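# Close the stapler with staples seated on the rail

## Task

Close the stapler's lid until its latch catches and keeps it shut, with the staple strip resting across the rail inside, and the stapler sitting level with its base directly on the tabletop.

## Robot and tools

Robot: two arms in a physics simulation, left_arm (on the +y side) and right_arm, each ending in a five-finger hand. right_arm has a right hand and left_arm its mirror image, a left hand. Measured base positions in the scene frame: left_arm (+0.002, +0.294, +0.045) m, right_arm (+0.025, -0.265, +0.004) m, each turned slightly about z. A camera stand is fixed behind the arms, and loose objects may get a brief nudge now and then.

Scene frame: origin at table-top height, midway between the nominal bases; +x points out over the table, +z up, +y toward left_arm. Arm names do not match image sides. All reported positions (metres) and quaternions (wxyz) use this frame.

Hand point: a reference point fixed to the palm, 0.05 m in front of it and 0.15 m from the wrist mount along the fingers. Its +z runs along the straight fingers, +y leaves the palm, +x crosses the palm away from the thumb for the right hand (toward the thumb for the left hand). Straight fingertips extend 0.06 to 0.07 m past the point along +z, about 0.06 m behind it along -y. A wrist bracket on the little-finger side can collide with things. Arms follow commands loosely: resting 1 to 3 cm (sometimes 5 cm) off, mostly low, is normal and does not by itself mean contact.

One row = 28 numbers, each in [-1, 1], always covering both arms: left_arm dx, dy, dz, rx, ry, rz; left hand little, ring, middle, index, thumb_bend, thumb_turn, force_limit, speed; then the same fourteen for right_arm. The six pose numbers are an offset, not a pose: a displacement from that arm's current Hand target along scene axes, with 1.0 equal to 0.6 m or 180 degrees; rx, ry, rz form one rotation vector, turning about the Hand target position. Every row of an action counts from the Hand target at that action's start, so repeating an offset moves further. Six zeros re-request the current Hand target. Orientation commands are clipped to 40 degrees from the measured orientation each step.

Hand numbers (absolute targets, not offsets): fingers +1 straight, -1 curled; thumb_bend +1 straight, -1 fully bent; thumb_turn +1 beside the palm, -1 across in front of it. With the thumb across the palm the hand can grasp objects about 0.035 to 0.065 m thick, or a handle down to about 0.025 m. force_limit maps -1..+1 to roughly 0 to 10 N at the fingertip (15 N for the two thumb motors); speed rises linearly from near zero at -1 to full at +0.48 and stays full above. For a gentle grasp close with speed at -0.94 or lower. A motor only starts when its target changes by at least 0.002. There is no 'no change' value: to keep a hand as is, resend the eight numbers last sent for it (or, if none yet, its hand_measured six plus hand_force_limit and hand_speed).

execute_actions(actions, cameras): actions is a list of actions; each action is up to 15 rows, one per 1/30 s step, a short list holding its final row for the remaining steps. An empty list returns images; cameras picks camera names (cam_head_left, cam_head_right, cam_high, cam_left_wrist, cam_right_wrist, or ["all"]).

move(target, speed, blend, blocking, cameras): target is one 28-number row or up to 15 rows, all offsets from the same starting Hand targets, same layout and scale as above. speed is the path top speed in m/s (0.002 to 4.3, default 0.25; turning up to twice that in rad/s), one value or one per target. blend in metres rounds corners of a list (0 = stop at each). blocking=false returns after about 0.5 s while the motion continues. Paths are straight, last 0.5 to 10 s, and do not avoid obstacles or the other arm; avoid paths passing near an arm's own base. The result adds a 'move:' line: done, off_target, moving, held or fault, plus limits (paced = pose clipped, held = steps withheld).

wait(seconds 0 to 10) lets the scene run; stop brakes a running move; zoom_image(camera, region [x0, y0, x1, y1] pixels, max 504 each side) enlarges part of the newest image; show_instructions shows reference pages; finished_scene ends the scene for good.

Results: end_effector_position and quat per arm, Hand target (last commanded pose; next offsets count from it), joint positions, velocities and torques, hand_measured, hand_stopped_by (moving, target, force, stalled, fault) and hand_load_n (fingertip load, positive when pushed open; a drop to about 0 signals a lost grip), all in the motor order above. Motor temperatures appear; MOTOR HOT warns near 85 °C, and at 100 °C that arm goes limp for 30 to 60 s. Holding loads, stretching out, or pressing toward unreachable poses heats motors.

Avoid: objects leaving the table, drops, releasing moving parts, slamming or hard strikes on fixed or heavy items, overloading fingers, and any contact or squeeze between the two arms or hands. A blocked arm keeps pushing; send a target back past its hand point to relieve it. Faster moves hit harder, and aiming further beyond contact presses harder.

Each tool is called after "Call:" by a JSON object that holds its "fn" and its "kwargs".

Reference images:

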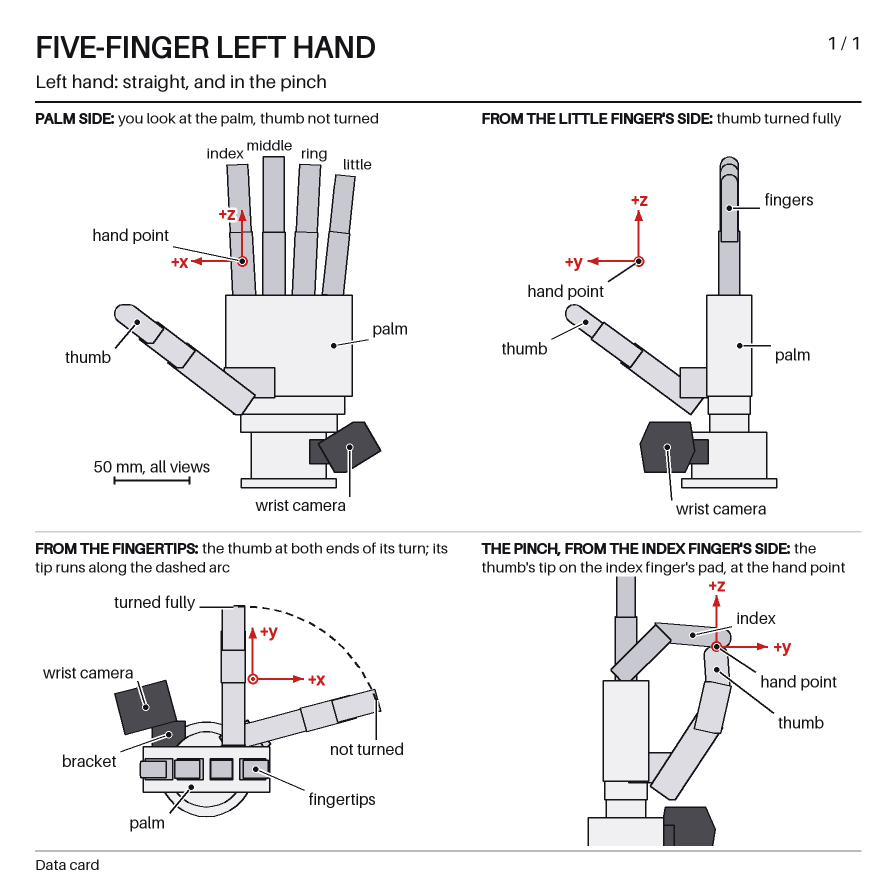

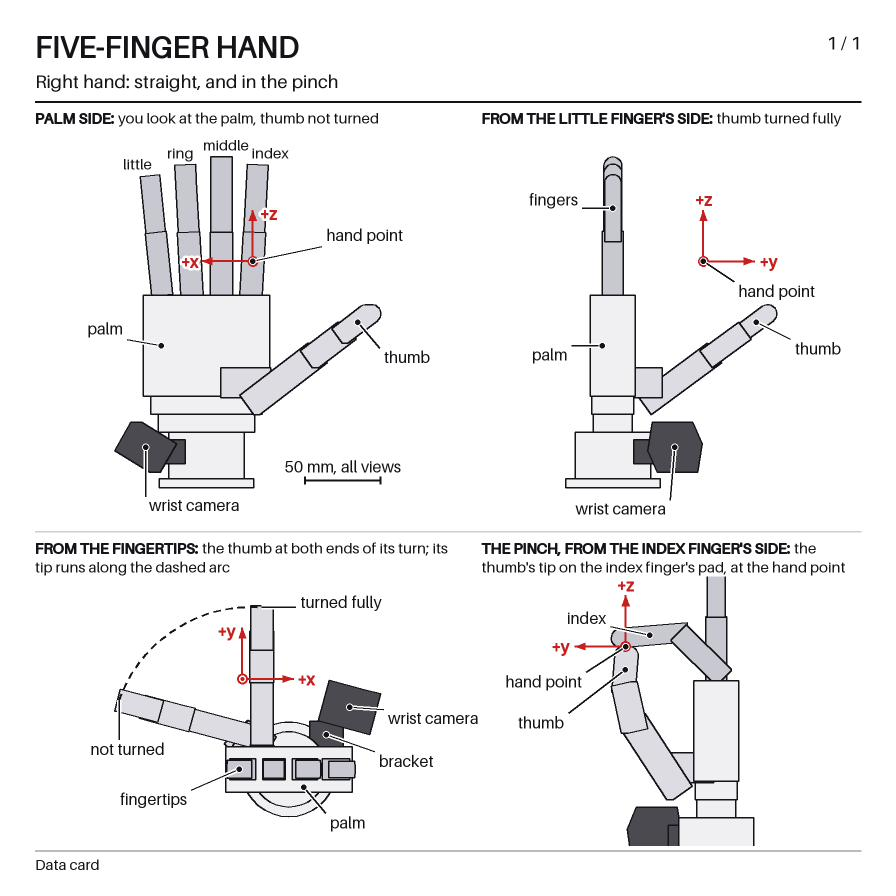

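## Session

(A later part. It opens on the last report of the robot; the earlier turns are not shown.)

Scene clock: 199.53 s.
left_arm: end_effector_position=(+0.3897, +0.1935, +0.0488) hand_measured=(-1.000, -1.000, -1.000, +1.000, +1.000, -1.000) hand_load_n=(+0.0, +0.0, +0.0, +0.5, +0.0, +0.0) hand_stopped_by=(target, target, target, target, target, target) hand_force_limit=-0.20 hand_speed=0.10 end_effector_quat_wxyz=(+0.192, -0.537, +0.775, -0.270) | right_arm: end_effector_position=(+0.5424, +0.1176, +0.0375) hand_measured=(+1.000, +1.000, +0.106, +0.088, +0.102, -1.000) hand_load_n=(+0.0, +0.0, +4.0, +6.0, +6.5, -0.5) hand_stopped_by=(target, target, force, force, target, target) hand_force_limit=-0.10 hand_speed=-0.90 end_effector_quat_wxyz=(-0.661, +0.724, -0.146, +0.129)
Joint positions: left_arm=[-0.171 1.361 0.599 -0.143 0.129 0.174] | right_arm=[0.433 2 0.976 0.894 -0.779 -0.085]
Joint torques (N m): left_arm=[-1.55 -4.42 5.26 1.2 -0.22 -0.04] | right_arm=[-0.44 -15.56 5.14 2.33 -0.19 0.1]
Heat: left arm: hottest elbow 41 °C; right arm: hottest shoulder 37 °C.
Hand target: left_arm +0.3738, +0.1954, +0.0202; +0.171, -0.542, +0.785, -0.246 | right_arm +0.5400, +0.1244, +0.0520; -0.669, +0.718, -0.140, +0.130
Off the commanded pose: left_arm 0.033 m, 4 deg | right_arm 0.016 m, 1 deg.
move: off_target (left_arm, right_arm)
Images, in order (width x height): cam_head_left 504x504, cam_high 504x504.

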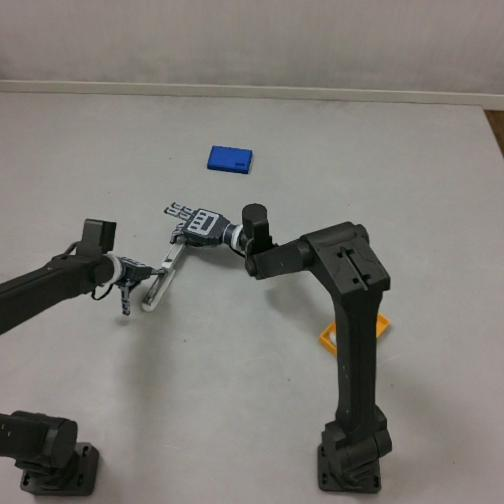

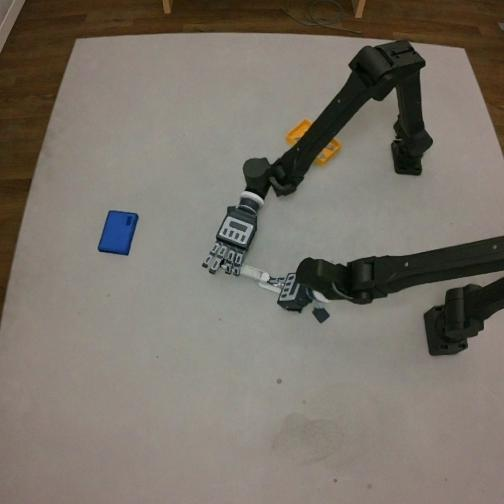

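Call:
{"fn": "move", "kwargs": {"target": [[-0.0350, 0.0010, 0.1000, 0, 0, 0, -1, -1, -1, 1, 1, -1, -0.2, 0.1, 0, 0, 0, 0, 0, 0, 1, 1, -0.25, -0.25, 0.1, -1, -0.1, -0.9], [-0.0180, 0.0000, 0.0050, 0, 0, 0, -1, -1, -1, 1, 1, -1, -0.2, 0.1, 0, 0, 0, 0, 0, 0, 1, 1, -0.25, -0.25, 0.1, -1, -0.1, -0.9]], "speed": [0.15, 0.1], "cameras": ["cam_head_left", "cam_high"]}}

Call:
{"fn": "zoom_image", "kwargs": {"camera": "cam_head_left", "region": [130, 230, 200, 300]}}

Call:
{"fn": "zoom_image", "kwargs": {"camera": "cam_high", "region": [245, 245, 315, 315]}}

Scene clock: 203.37 s.
left_arm: end_effector_position=(+0.3777, +0.1956, +0.0487) hand_measured=(-1.000, -1.000, -1.000, +1.000, +1.000, -1.000) hand_load_n=(+0.0, +0.5, +0.0, +0.0, -0.5, +0.0) hand_stopped_by=(target, target, target, target, target, target) hand_force_limit=-0.20 hand_speed=0.10 end_effector_quat_wxyz=(+0.191, -0.539, +0.776, -0.268) | right_arm: end_effector_position=(+0.5424, +0.1176, +0.0375) hand_measured=(+1.000, +1.000, +0.106, +0.088, +0.102, -1.000) hand_load_n=(+0.0, +0.0, +4.0, +6.5, +6.5, -0.5) hand_stopped_by=(target, target, force, force, target, target) hand_force_limit=-0.10 hand_speed=-0.90 end_effector_quat_wxyz=(-0.661, +0.724, -0.146, +0.129)
Joint positions: left_arm=[-0.171 1.33 0.573 -0.154 0.126 0.173] | right_arm=[0.433 2 0.976 0.894 -0.779 -0.085]
Joint torques (N m): left_arm=[-2.2 -3.72 5.35 1.25 -0.23 -0.07] | right_arm=[-0.44 -15.62 5.15 2.33 -0.18 0.1]
Heat: left arm: hottest elbow 41 °C; right arm: hottest shoulder 36 °C.
Hand target: left_arm +0.3630, +0.1954, +0.0232; +0.171, -0.542, +0.785, -0.246 | right_arm +0.5400, +0.1244, +0.0520; -0.669, +0.718, -0.140, +0.130
Off the commanded pose: left_arm 0.029 m, 4 deg | right_arm 0.016 m, 1 deg.
move: off_target (left_arm, right_arm)
Images, in order (width x height): cam_head_left 504x504, cam_high 504x504.

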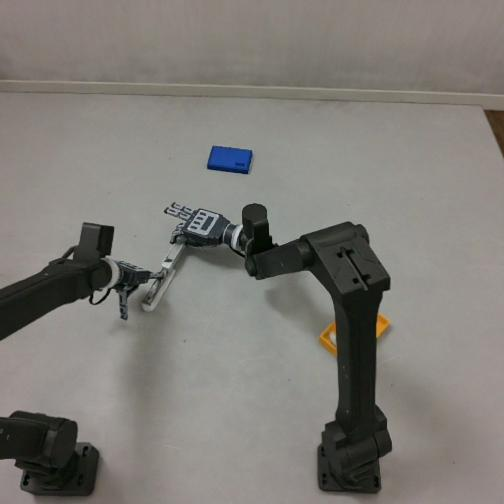

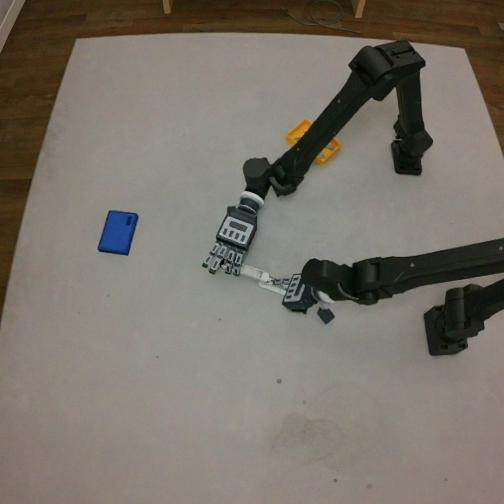

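Scaled by 7.200 from the camera's 504x504 image, which has a finer 720x720 frame.

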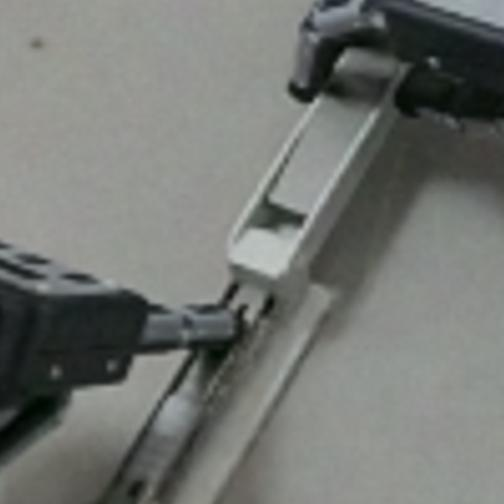

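Scaled by 7.200 from the camera's 504x504 image, which has a finer 720x720 frame.

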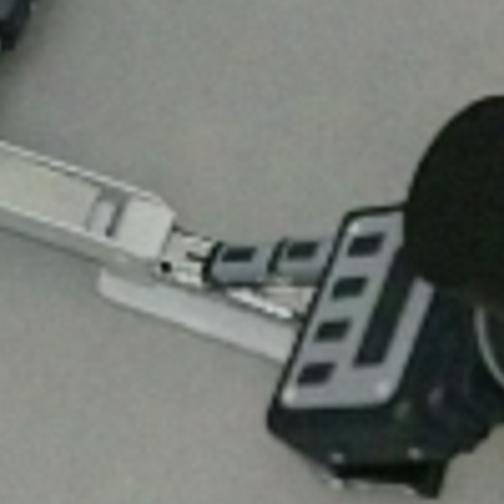

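Call:
{"fn": "move", "kwargs": {"target": [0, 0, 0, 0, 0, 0, -1, -1, -1, 1, 1, -1, -0.2, 0.1, -0.0040, 0.0020, 0.0330, 0, 0, 0, 1, 1, -0.25, -0.25, 0.1, -1, -0.1, -0.9], "speed": 0.06, "cameras": ["cam_head_left", "cam_high", "cam_right_wrist"]}}

Call:
{"fn": "zoom_image", "kwargs": {"camera": "cam_head_left", "region": [120, 200, 220, 300]}}

Call:
{"fn": "zoom_image", "kwargs": {"camera": "cam_high", "region": [205, 225, 305, 325]}}

Scene clock: 205.43 s.
left_arm: end_effector_position=(+0.3777, +0.1956, +0.0487) hand_measured=(-1.000, -1.000, -1.000, +1.000, +1.000, -1.000) hand_load_n=(+0.0, +0.0, +0.0, +0.0, +0.0, +0.0) hand_stopped_by=(target, target, target, target, target, target) hand_force_limit=-0.20 hand_speed=0.10 end_effector_quat_wxyz=(+0.191, -0.539, +0.776, -0.268) | right_arm: end_effector_position=(+0.5409, +0.1179, +0.0586) hand_measured=(+1.000, +1.000, +0.106, +0.088, +0.102, -1.000) hand_load_n=(+0.0, +0.0, +5.5, +0.0, +5.5, -0.5) hand_stopped_by=(target, target, force, force, target, target) hand_force_limit=-0.10 hand_speed=-0.90 end_effector_quat_wxyz=(-0.665, +0.721, -0.142, +0.133)
Joint positions: left_arm=[-0.171 1.33 0.573 -0.154 0.126 0.173] | right_arm=[0.434 1.952 0.969 0.87 -0.779 -0.085]
Joint torques (N m): left_arm=[-1.73 -3.72 5.35 1.5 -0.23 -0.09] | right_arm=[-0.09 -15.44 5.6 1.51 -0.03 0.1]
Heat: left arm: hottest elbow 41 °C; right arm: hottest shoulder 36 °C.
Hand target: left_arm +0.3630, +0.1954, +0.0232; +0.171, -0.542, +0.785, -0.246 | right_arm +0.5376, +0.1255, +0.0718; -0.669, +0.718, -0.140, +0.130
Off the commanded pose: left_arm 0.030 m, 4 deg | right_arm 0.016 m, 1 deg.
move: off_target (left_arm, right_arm)
camera_calibration:
cam_right_wrist: T_world_to_cam=[[0.187942, -0.158425, -0.969319, -0.0207586], [-0.968179, -0.195925, -0.155699, 0.553864], [-0.165247, 0.967737, -0.190206, 0.0979076], [0, 0, 0, 1]] pos_world=[0.55632, 0.010478, 0.0847373]
Images, in order (width x height): cam_head_left 504x504, cam_high 504x504, cam_right_wrist 504x504.

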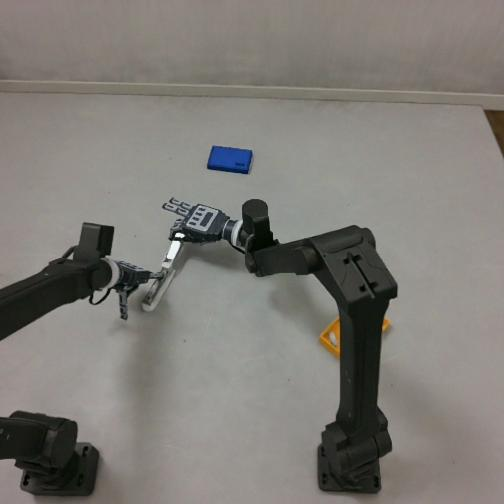

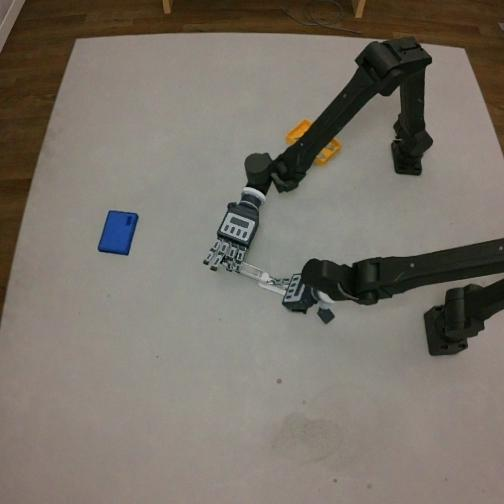

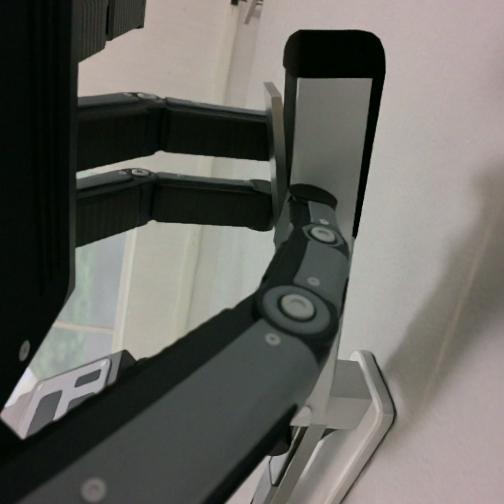

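Scaled by 5.040 from the camera's 504x504 image, which has a finer 720x720 frame.

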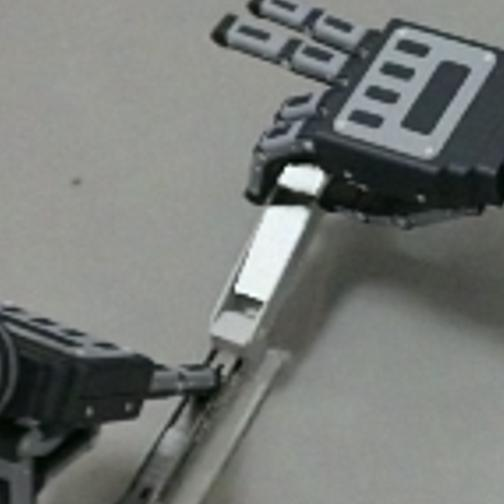

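Scaled by 5.040 from the camera's 504x504 image, which has a finer 720x720 frame.

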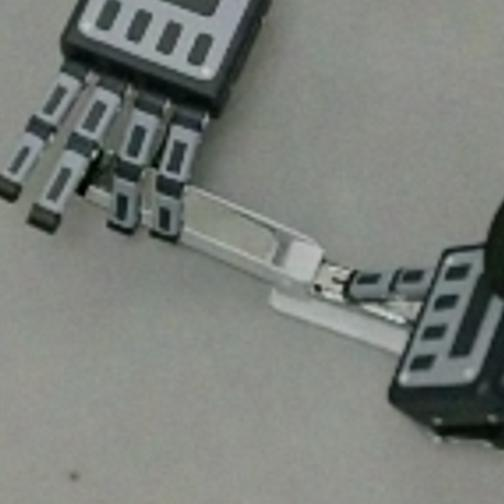

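Call:
{"fn": "move", "kwargs": {"target": [0, 0, 0, 0, 0, 0, -1, -1, -1, 1, 1, -1, -0.2, 0.1, -0.0193, 0.0108, 0.0237, -0.0345, -0.0909, 0, 1, 1, -0.25, -0.25, 0.1, -1, -0.1, -0.9], "speed": 0.06, "cameras": ["cam_head_left", "cam_high", "cam_right_wrist"]}}

Call:
{"fn": "zoom_image", "kwargs": {"camera": "cam_head_left", "region": [120, 200, 220, 300]}}

Call:
{"fn": "zoom_image", "kwargs": {"camera": "cam_high", "region": [205, 225, 305, 325]}}

Scene clock: 209.80 s.
left_arm: end_effector_position=(+0.3777, +0.1956, +0.0487) hand_measured=(-1.000, -1.000, -1.000, +1.000, +1.000, -1.000) hand_load_n=(+0.0, +0.0, +0.0, +0.5, +0.0, +0.0) hand_stopped_by=(target, target, target, target, target, target) hand_force_limit=-0.20 hand_speed=0.10 end_effector_quat_wxyz=(+0.191, -0.539, +0.776, -0.268) | right_arm: end_effector_position=(+0.5318, +0.1219, +0.0748) hand_measured=(+1.000, +1.000, +0.106, +0.088, +0.102, -1.000) hand_load_n=(+0.0, +0.0, +5.5, +0.0, +4.0, -0.5) hand_stopped_by=(target, target, force, force, target, target) hand_force_limit=-0.10 hand_speed=-0.90 end_effector_quat_wxyz=(-0.639, +0.731, -0.051, +0.234)
Joint positions: left_arm=[-0.171 1.33 0.573 -0.154 0.126 0.173] | right_arm=[0.482 1.868 0.901 0.87 -0.704 -0.344]
Joint torques (N m): left_arm=[-2.32 -3.9 5.34 1.24 -0.27 -0.1] | right_arm=[0.38 -14.39 5.48 1.91 -0.03 -0.18]
Heat: left arm: hottest elbow 40 °C; right arm: hottest shoulder 36 °C.
Hand target: left_arm +0.3630, +0.1954, +0.0232; +0.171, -0.542, +0.785, -0.246 | right_arm +0.5260, +0.1320, +0.0861; -0.642, +0.728, -0.036, +0.238
Off the commanded pose: left_arm 0.030 m, 4 deg | right_arm 0.016 m, 2 deg.
move: off_target (left_arm, right_arm)
camera_calibration:
cam_right_wrist: T_world_to_cam=[[0.42363, -0.255258, -0.869127, -0.123691], [-0.901055, -0.217191, -0.375404, 0.531742], [-0.0929419, 0.942163, -0.32201, 0.0701959], [0, 0, 0, 1]] pos_world=[0.538052, 0.0177809, 0.114719]
Images, in order (width x height): cam_head_left 504x504, cam_high 504x504, cam_right_wrist 504x504.

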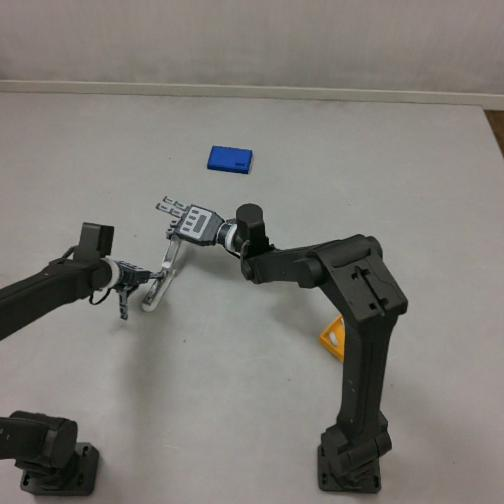

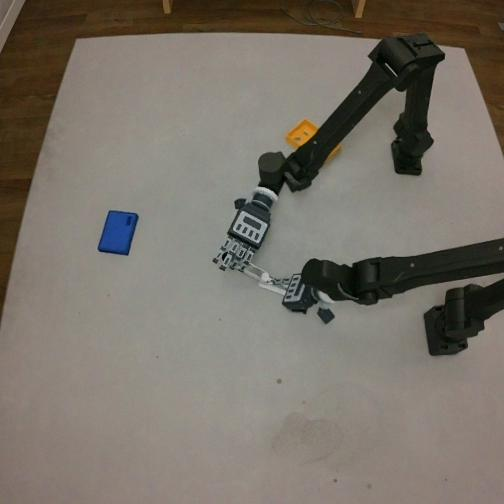

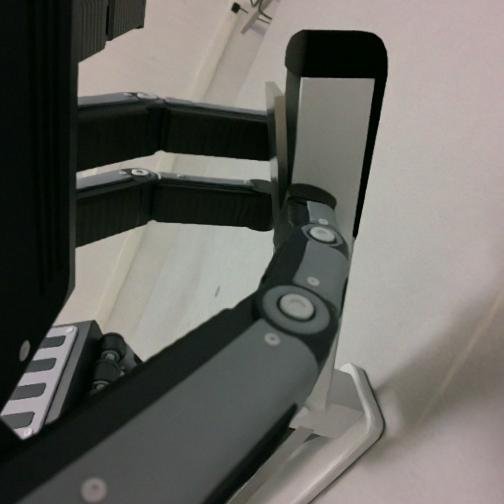

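Scaled by 5.040 from the camera's 504x504 image, which has a finer 720x720 frame.

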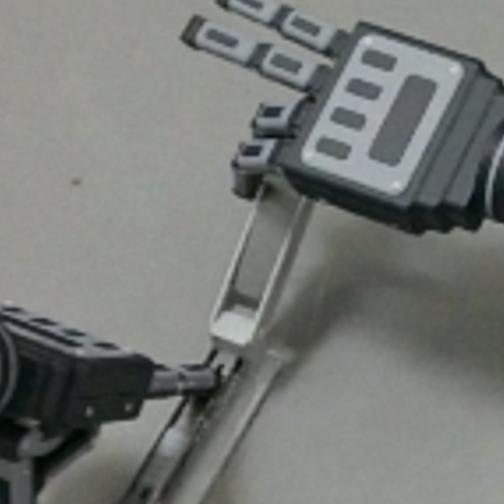

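Scaled by 5.040 from the camera's 504x504 image, which has a finer 720x720 frame.

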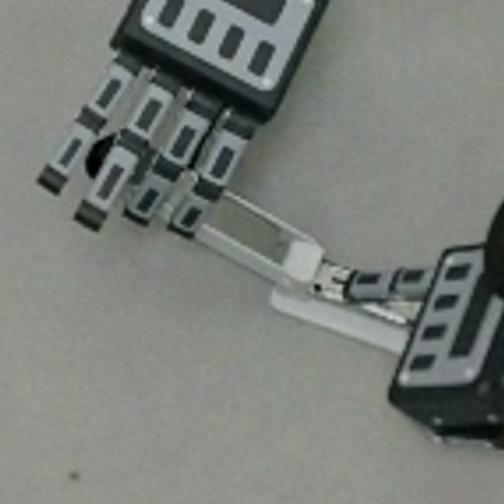

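Call:
{"fn": "move", "kwargs": {"target": [[0, 0, 0, 0, 0, 0, -1, -1, -1, 1, 1, -1, -0.2, 0.1, -0.0157, 0.0113, 0.0187, -0.0243, -0.0639, 0, 1, 1, -0.25, -0.25, 0.1, -1, -0.1, -0.9], [0, 0, 0, 0, 0, 0, -1, -1, -1, 1, 1, -1, -0.2, 0.1, -0.0367, 0.0192, 0.0340, -0.0499, -0.1314, 0, 1, 1, -0.25, -0.25, 0.1, -1, -0.1, -0.9]], "speed": 0.06, "blend": [0.005, 0], "cameras": ["cam_head_left", "cam_high", "cam_right_wrist"]}}

Call:
{"fn": "zoom_image", "kwargs": {"camera": "cam_head_left", "region": [120, 200, 220, 300]}}

Call:
{"fn": "zoom_image", "kwargs": {"camera": "cam_high", "region": [205, 225, 305, 325]}}

Scene clock: 217.30 s.
left_arm: end_effector_position=(+0.3777, +0.1956, +0.0487) hand_measured=(-1.000, -1.000, -1.000, +1.000, +1.000, -1.000) hand_load_n=(+0.0, +0.0, +0.0, +0.0, +0.0, +0.0) hand_stopped_by=(target, target, target, target, target, target) hand_force_limit=-0.20 hand_speed=0.10 end_effector_quat_wxyz=(+0.191, -0.539, +0.776, -0.268) | right_arm: end_effector_position=(+0.5131, +0.1292, +0.0920) hand_measured=(+1.000, +1.000, +0.106, +0.088, +0.102, -1.000) hand_load_n=(+0.0, +0.0, +3.0, +0.5, +3.5, +1.0) hand_stopped_by=(target, target, force, force, target, target) hand_force_limit=-0.10 hand_speed=-0.90 end_effector_quat_wxyz=(-0.569, +0.725, +0.095, +0.376)
Joint positions: left_arm=[-0.171 1.33 0.573 -0.154 0.126 0.173] | right_arm=[0.574 1.771 0.801 0.887 -0.579 -0.76]
Joint torques (N m): left_arm=[-2.02 -3.66 5.33 1.36 -0.23 -0.06] | right_arm=[0.91 -12.75 5.38 3.11 -0.16 -0.17]
Motor temperatures (°C): left_arm=[26 30 39 29 28 24] | right_arm=[26 36 35 28 27 29]
Heat: left arm: hottest elbow 39 °C; right arm: hottest shoulder 36 °C.
Hand target: left_arm +0.3630, +0.1954, +0.0232; +0.171, -0.542, +0.785, -0.246 | right_arm +0.5040, +0.1436, +0.1065; -0.578, +0.711, +0.115, +0.384
Off the commanded pose: left_arm 0.030 m, 4 deg | right_arm 0.022 m, 3 deg.
move: off_target (left_arm, right_arm)
camera_calibration:
cam_right_wrist: T_world_to_cam=[[0.712956, -0.388598, -0.583682, -0.256386], [-0.697569, -0.308355, -0.646773, 0.455249], [0.0713533, 0.868279, -0.490918, 0.00796464], [0, 0, 0, 1]] pos_world=[0.499791, 0.0338315, 0.148704]
Images, in order (width x height): cam_head_left 504x504, cam_high 504x504, cam_right_wrist 504x504.

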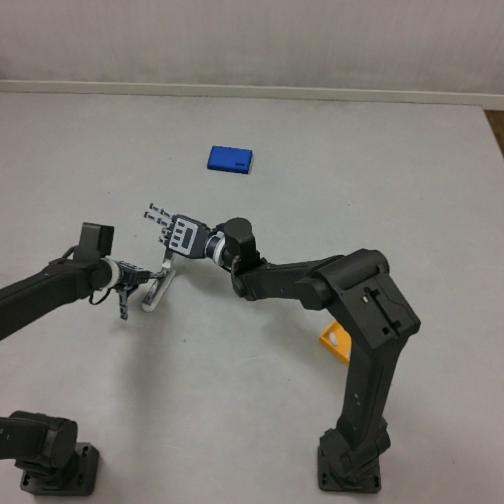

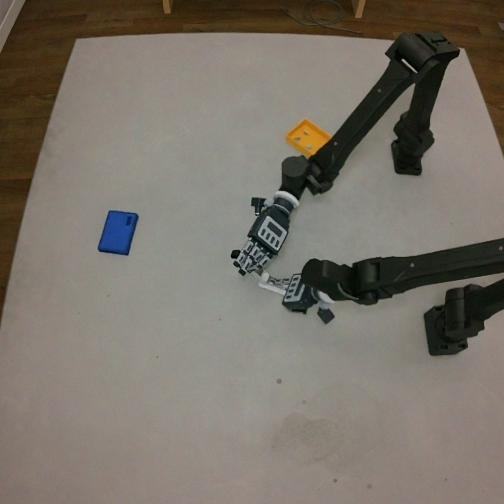

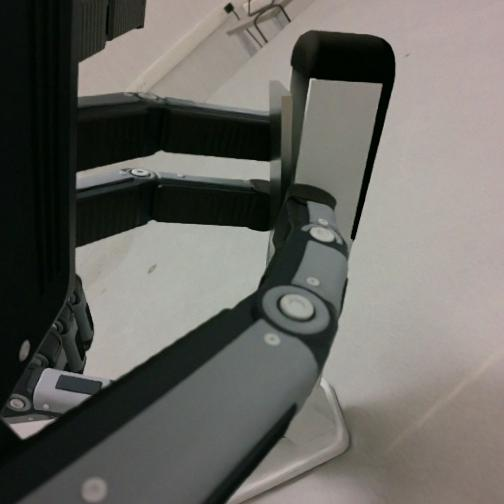

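Scaled by 5.040 from the camera's 504x504 image, which has a finer 720x720 frame.

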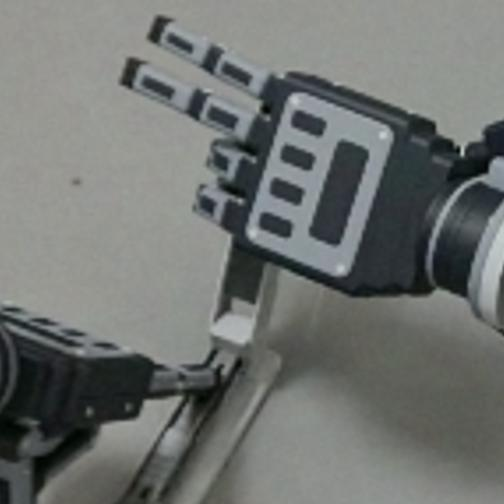

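Scaled by 5.040 from the camera's 504x504 image, which has a finer 720x720 frame.

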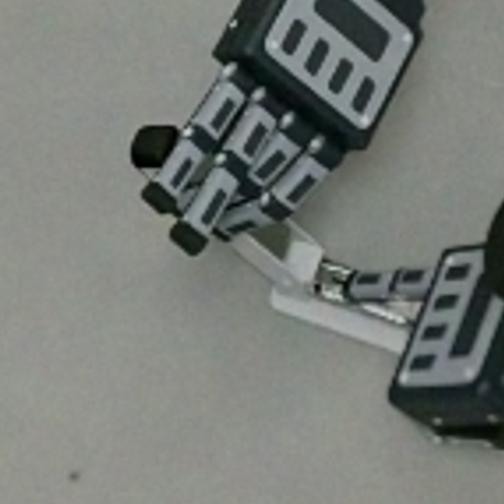

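Call:
{"fn": "move", "kwargs": {"target": [0, 0, 0, 0, 0, 0, -1, -1, -1, 1, 1, -1, -0.2, 0.1, -0.0200, 0.0115, 0.0108, -0.0256, -0.0675, 0, 1, 1, -0.25, -0.25, 0.1, -1, -0.1, -0.9], "speed": 0.06, "cameras": ["cam_head_left", "cam_head_right", "cam_high"]}}

Call:
{"fn": "zoom_image", "kwargs": {"camera": "cam_head_left", "region": [120, 200, 220, 300]}}

Call:
{"fn": "zoom_image", "kwargs": {"camera": "cam_high", "region": [205, 225, 305, 325]}}

Scene clock: 221.33 s.
left_arm: end_effector_position=(+0.3779, +0.1956, +0.0488) hand_measured=(-1.000, -1.000, -1.000, +1.000, +1.000, -1.000) hand_load_n=(+0.0, +0.0, +0.0, +0.5, +0.0, +0.0) hand_stopped_by=(target, target, target, target, target, target) hand_force_limit=-0.20 hand_speed=0.10 end_effector_quat_wxyz=(+0.191, -0.539, +0.776, -0.268) | right_arm: end_effector_position=(+0.5016, +0.1354, +0.0974) hand_measured=(+1.000, +1.000, +0.106, +0.088, +0.102, -1.000) hand_load_n=(+0.0, +0.0, +2.5, +0.5, +3.0, +0.5) hand_stopped_by=(target, target, force, force, target, target) hand_force_limit=-0.10 hand_speed=-0.90 end_effector_quat_wxyz=(-0.524, +0.706, +0.172, +0.444)
Joint positions: left_arm=[-0.171 1.33 0.573 -0.153 0.126 0.173] | right_arm=[0.629 1.753 0.754 0.934 -0.515 -0.973]
Joint torques (N m): left_arm=[-2.14 -4.25 5.44 1.33 -0.25 -0.09] | right_arm=[1.14 -12.16 5.37 3.14 -0.19 -0.19]
Heat: left arm: hottest elbow 39 °C; right arm: hottest shoulder 36 °C.
Hand target: left_arm +0.3630, +0.1953, +0.0232; +0.171, -0.542, +0.785, -0.246 | right_arm +0.4920, +0.1504, +0.1129; -0.533, +0.689, +0.191, +0.452
Off the commanded pose: left_arm 0.030 m, 4 deg | right_arm 0.024 m, 3 deg.
move: off_target (left_arm, right_arm)
Images, in order (width x height): cam_head_left 504x504, cam_head_right 504x504, cam_high 504x504.

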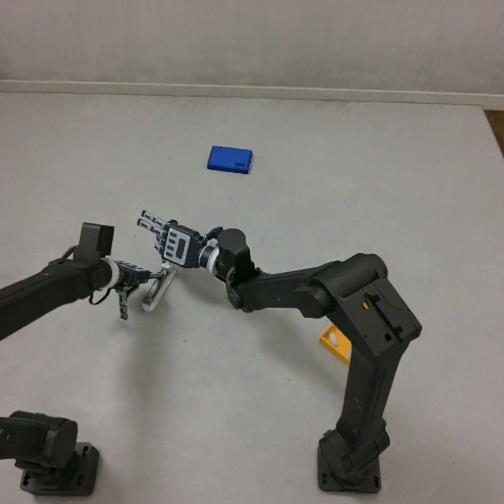

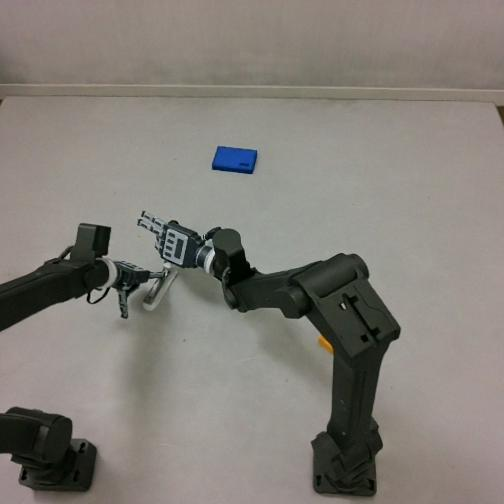

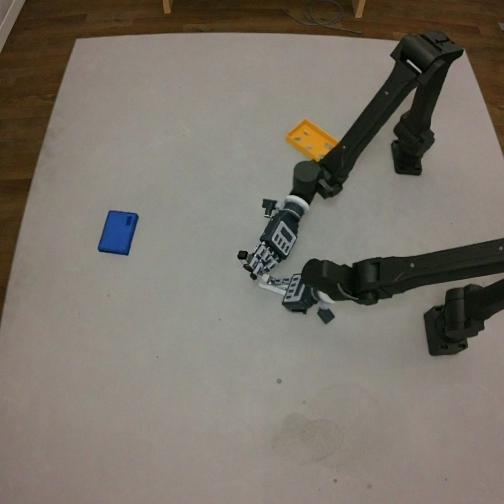

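Scaled by 5.040 from the camera's 504x504 image, which has a finer 720x720 frame.

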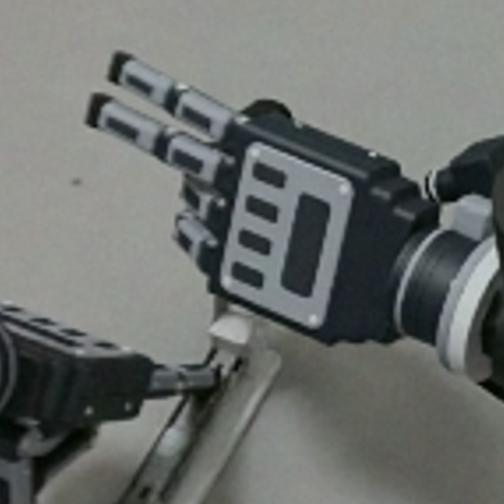

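Scaled by 5.040 from the camera's 504x504 image, which has a finer 720x720 frame.

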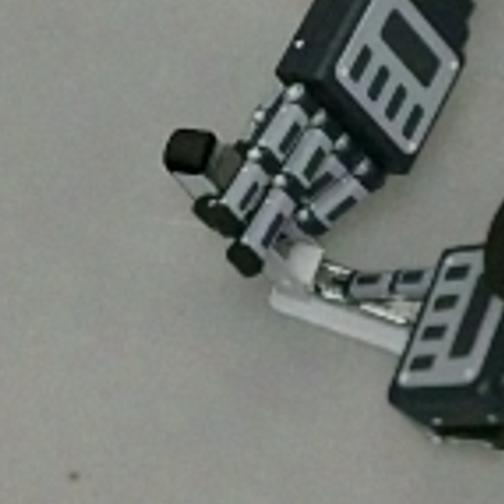

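Call:
{"fn": "move", "kwargs": {"target": [0, 0, 0, 0, 0, 0, -1, -1, -1, 1, 1, -1, -0.2, 0.1, 0, 0, 0, 0, 0, 0, 1, 1, 0.4, 0.4, 0.3, -1, -0.1, -0.6], "speed": 0.05, "cameras": ["cam_head_left", "cam_right_wrist"]}}

Call:
{"fn": "zoom_image", "kwargs": {"camera": "cam_head_left", "region": [120, 200, 220, 300]}}

Scene clock: 229.67 s.
left_arm: end_effector_position=(+0.3782, +0.1955, +0.0489) hand_measured=(-1.000, -1.000, -1.000, +1.000, +1.000, -1.000) hand_load_n=(+0.0, +0.5, +0.0, +0.5, +0.0, +0.0) hand_stopped_by=(target, target, target, target, target, target) hand_force_limit=-0.20 hand_speed=0.10 end_effector_quat_wxyz=(+0.191, -0.539, +0.775, -0.268) | right_arm: end_effector_position=(+0.4977, +0.1408, +0.1023) hand_measured=(+1.000, +1.000, +0.400, +0.400, +0.300, -1.000) hand_load_n=(+0.0, +0.0, +0.0, +0.0, +0.0, +0.0) hand_stopped_by=(target, target, target, target, target, target) hand_force_limit=-0.10 hand_speed=-0.60 end_effector_quat_wxyz=(-0.528, +0.702, +0.177, +0.444)
Joint positions: left_arm=[-0.171 1.33 0.573 -0.152 0.126 0.173] | right_arm=[0.64 1.747 0.754 0.938 -0.515 -0.974]
Joint torques (N m): left_arm=[-2.2 -3.78 5.48 1.25 -0.24 -0.08] | right_arm=[0.21 -11.75 5.42 2.93 -0.17 -0.19]
Heat: left arm: hottest elbow 38 °C; right arm: hottest shoulder 36 °C.
Hand target: left_arm +0.3629, +0.1954, +0.0232; +0.171, -0.542, +0.785, -0.246 | right_arm +0.4920, +0.1504, +0.1129; -0.533, +0.689, +0.191, +0.452
Off the commanded pose: left_arm 0.030 m, 4 deg | right_arm 0.015 m, 2 deg.
move: off_target (left_arm, right_arm)
camera_calibration:
cam_right_wrist: T_world_to_cam=[[0.824755, -0.417163, -0.381778, -0.307321], [-0.53887, -0.375079, -0.754278, 0.396194], [0.17146, 0.827823, -0.534145, -0.0357468], [0, 0, 0, 1]] pos_world=[0.473091, 0.0499934, 0.162418]
Images, in order (width x height): cam_head_left 504x504, cam_right_wrist 504x504.

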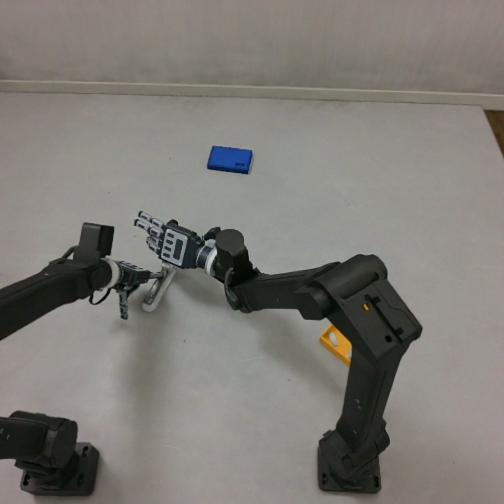

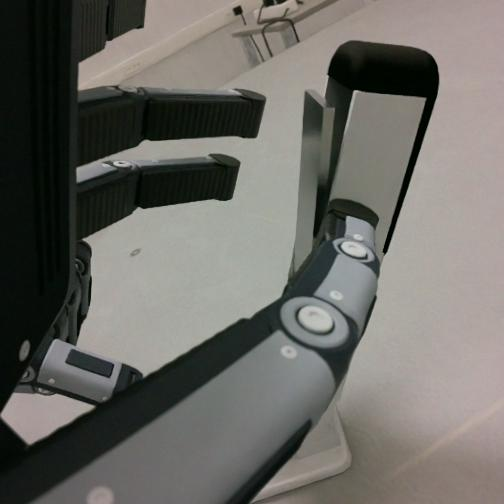

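Scaled by 5.040 from the camera's 504x504 image, which has a finer 720x720 frame.

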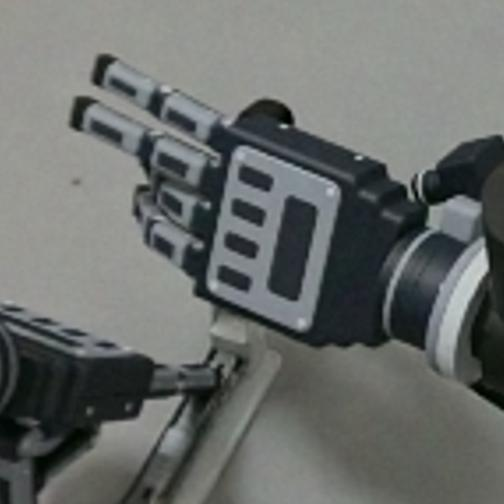

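Call:
{"fn": "move", "kwargs": {"target": [0, 0, 0, 0, 0, 0, -1, -1, -1, 1, 1, -1, -0.2, 0.1, 0.0700, -0.0290, 0.1000, 0, 0, 0, 1, 1, 0.4, 0.4, 0.3, -1, -0.1, -0.6], "speed": 0.08, "cameras": ["cam_head_left", "cam_high", "cam_right_wrist"]}}

Call:
{"fn": "zoom_image", "kwargs": {"camera": "cam_head_left", "region": [120, 190, 230, 300]}}

Call:
{"fn": "zoom_image", "kwargs": {"camera": "cam_high", "region": [205, 225, 305, 325]}}

Scene clock: 232.47 s.
left_arm: end_effector_position=(+0.3782, +0.1954, +0.0490) hand_measured=(-1.000, -1.000, -1.000, +1.000, +1.000, -1.000) hand_load_n=(+0.0, +0.0, +0.0, +0.5, +0.0, +0.0) hand_stopped_by=(target, target, target, target, target, target) hand_force_limit=-0.20 hand_speed=0.10 end_effector_quat_wxyz=(+0.191, -0.539, +0.776, -0.268) | right_arm: end_effector_position=(+0.5185, +0.1287, +0.1497) hand_measured=(+1.000, +1.000, +0.400, +0.400, +0.300, -1.000) hand_load_n=(+0.0, +0.0, +0.0, +0.0, +0.0, +0.0) hand_stopped_by=(target, target, target, target, target, target) hand_force_limit=-0.10 hand_speed=-0.60 end_effector_quat_wxyz=(-0.534, +0.701, +0.183, +0.435)
Joint positions: left_arm=[-0.171 1.33 0.573 -0.152 0.127 0.173] | right_arm=[0.581 1.65 0.818 0.77 -0.597 -0.974]
Joint torques (N m): left_arm=[-1.96 -3.72 5.41 1.18 -0.25 -0.06] | right_arm=[-1.9 -11.4 9.5 1.39 -0.24 -0.22]
Heat: left arm: hottest elbow 38 °C; right arm: hottest shoulder 36 °C.
Hand target: left_arm +0.3629, +0.1954, +0.0232; +0.171, -0.542, +0.785, -0.246 | right_arm +0.5340, +0.1330, +0.1729; -0.533, +0.689, +0.191, +0.452
Off the commanded pose: left_arm 0.030 m, 4 deg | right_arm 0.028 m, 3 deg.
move: off_target (left_arm, right_arm)
camera_calibration:
cam_right_wrist: T_world_to_cam=[[0.831018, -0.397801, -0.388798, -0.316062], [-0.536267, -0.387313, -0.749937, 0.438165], [0.14774, 0.831711, -0.535192, 0.00806176], [0, 0, 0, 1]] pos_world=[0.496435, 0.0372722, 0.210027]
Images, in order (width x height): cam_head_left 504x504, cam_high 504x504, cam_right_wrist 504x504.

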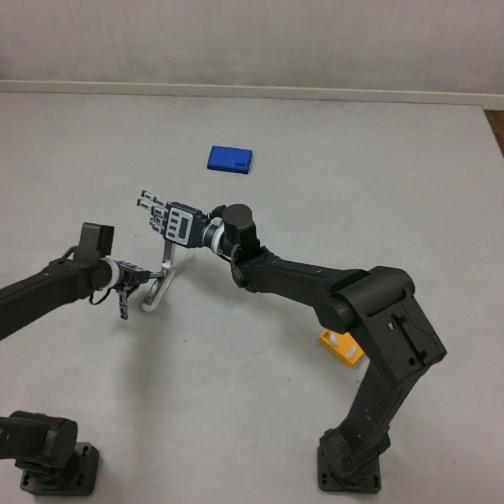

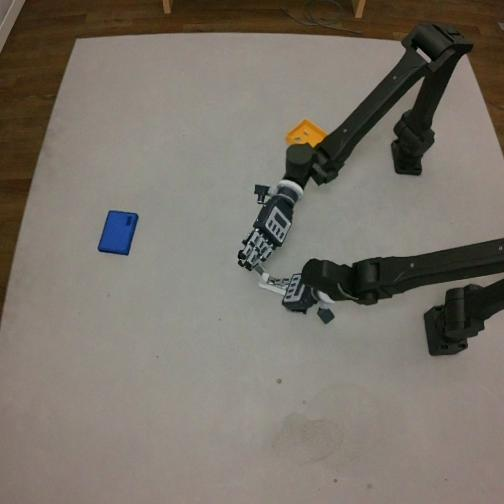

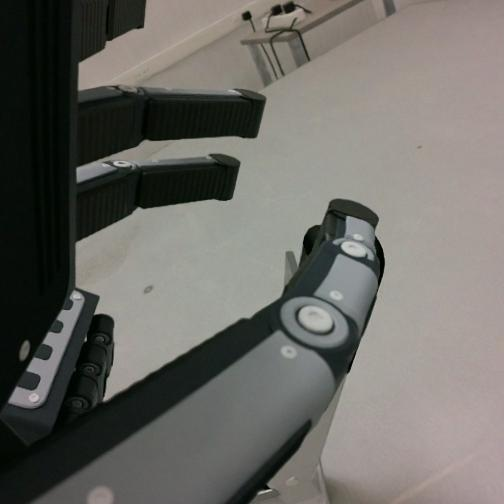

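Scaled by 4.582 from the camera's 504x504 image, which has a finer 720x720 frame.

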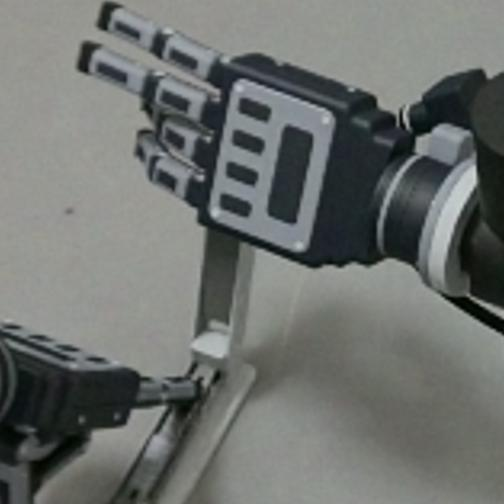

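Scaled by 5.040 from the camera's 504x504 image, which has a finer 720x720 frame.

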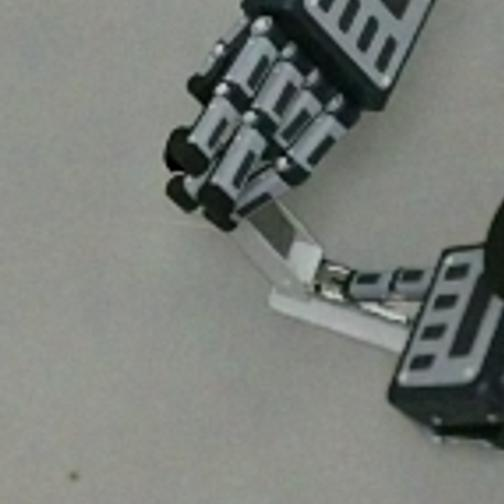

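Call:
{"fn": "move", "kwargs": {"target": [[0, 0, 0, 0, 0, 0, -1, -1, -1, 1, 1, -1, -0.2, 0.1, 0.0633, -0.0050, 0.0535, 0, 0, 0, 1, 1, 0.4, 0.4, 0.3, -1, -0.1, -0.6], [0, 0, 0, 0, 0, 0, -1, -1, -1, 1, 1, -1, -0.2, 0.1, 0.1517, 0.0283, -0.0383, 0.1100, 0.2900, 0, 1, 1, 0.4, 0.4, 0.3, -1, -0.1, -0.6]], "speed": 0.15, "blend": [0.01, 0], "cameras": ["cam_head_left", "cam_high", "cam_right_wrist"]}}

Scene clock: 237.50 s.
left_arm: end_effector_position=(+0.3782, +0.1954, +0.0490) hand_measured=(-1.000, -1.000, -1.000, +1.000, +1.000, -1.000) hand_load_n=(+0.0, +0.0, +0.0, +0.0, +0.0, +0.0) hand_stopped_by=(target, target, target, target, target, target) hand_force_limit=-0.20 hand_speed=0.10 end_effector_quat_wxyz=(+0.191, -0.539, +0.776, -0.268) | right_arm: end_effector_position=(+0.6062, +0.1515, +0.1436) hand_measured=(+1.000, +1.000, +0.400, +0.400, +0.300, -1.000) hand_load_n=(+0.0, +0.0, +0.0, +0.0, +0.0, +0.0) hand_stopped_by=(target, target, target, target, target, target) hand_force_limit=-0.10 hand_speed=-0.60 end_effector_quat_wxyz=(-0.666, +0.723, -0.134, +0.128)
Joint positions: left_arm=[-0.171 1.33 0.573 -0.152 0.127 0.173] | right_arm=[0.44 1.922 1.245 0.563 -0.792 -0.088]
Joint torques (N m): left_arm=[-1.85 -3.49 5.37 1.31 -0.25 -0.05] | right_arm=[-2.14 -13.98 10.55 1.37 -0.29 0.11]
Heat: left arm: hottest elbow 38 °C; right arm: hottest elbow 36 °C.
Hand target: left_arm +0.3629, +0.1954, +0.0232; +0.171, -0.542, +0.785, -0.246 | right_arm +0.6250, +0.1500, +0.1499; -0.669, +0.718, -0.140, +0.130
Off the commanded pose: left_arm 0.030 m, 4 deg | right_arm 0.020 m, 1 deg.
move: off_target (left_arm, right_arm)
camera_calibration:
cam_right_wrist: T_world_to_cam=[[0.193574, -0.154646, -0.968821, 0.0506681], [-0.963794, -0.214562, -0.15832, 0.637501], [-0.183388, 0.96439, -0.19058, 0.103974], [0, 0, 0, 1]] pos_world=[0.623679, 0.0443471, 0.169833]
Images, in order (width x height): cam_head_left 504x504, cam_high 504x504, cam_right_wrist 504x504.

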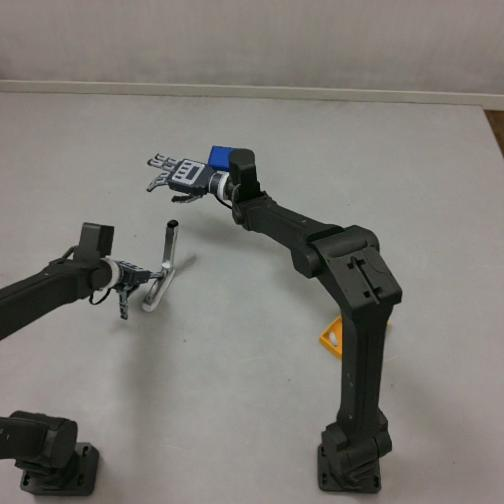

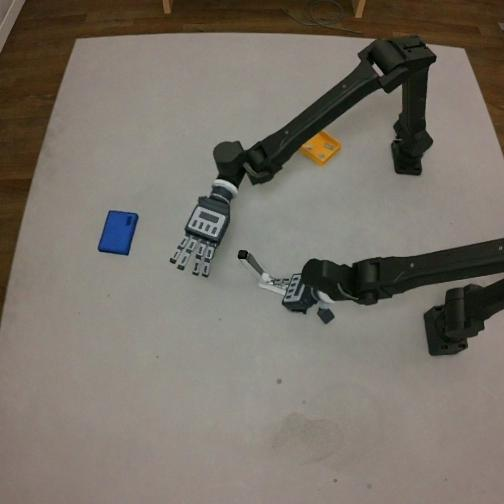

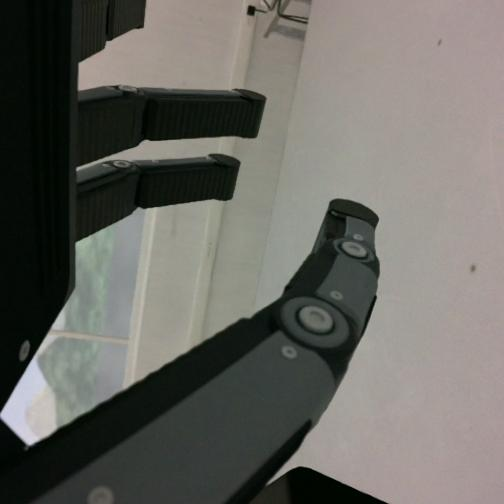

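Call:
{"fn": "zoom_image", "kwargs": {"camera": "cam_head_left", "region": [130, 130, 260, 320]}}

Call:
{"fn": "zoom_image", "kwargs": {"camera": "cam_high", "region": [220, 230, 320, 330]}}

Scaled by 2.653 from the camera's 504x504 image, which has a finer 720x720 frame.

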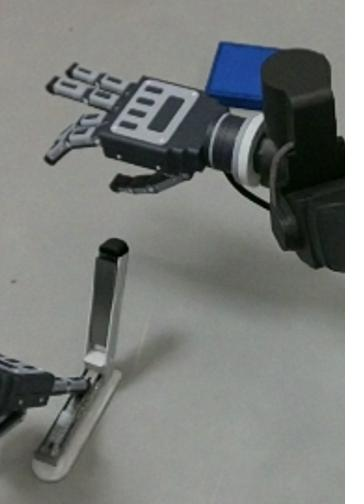

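Scaled by 5.040 from the camera's 504x504 image, which has a finer 720x720 frame.

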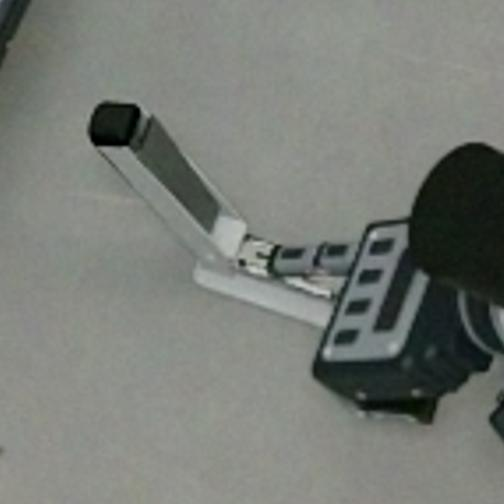

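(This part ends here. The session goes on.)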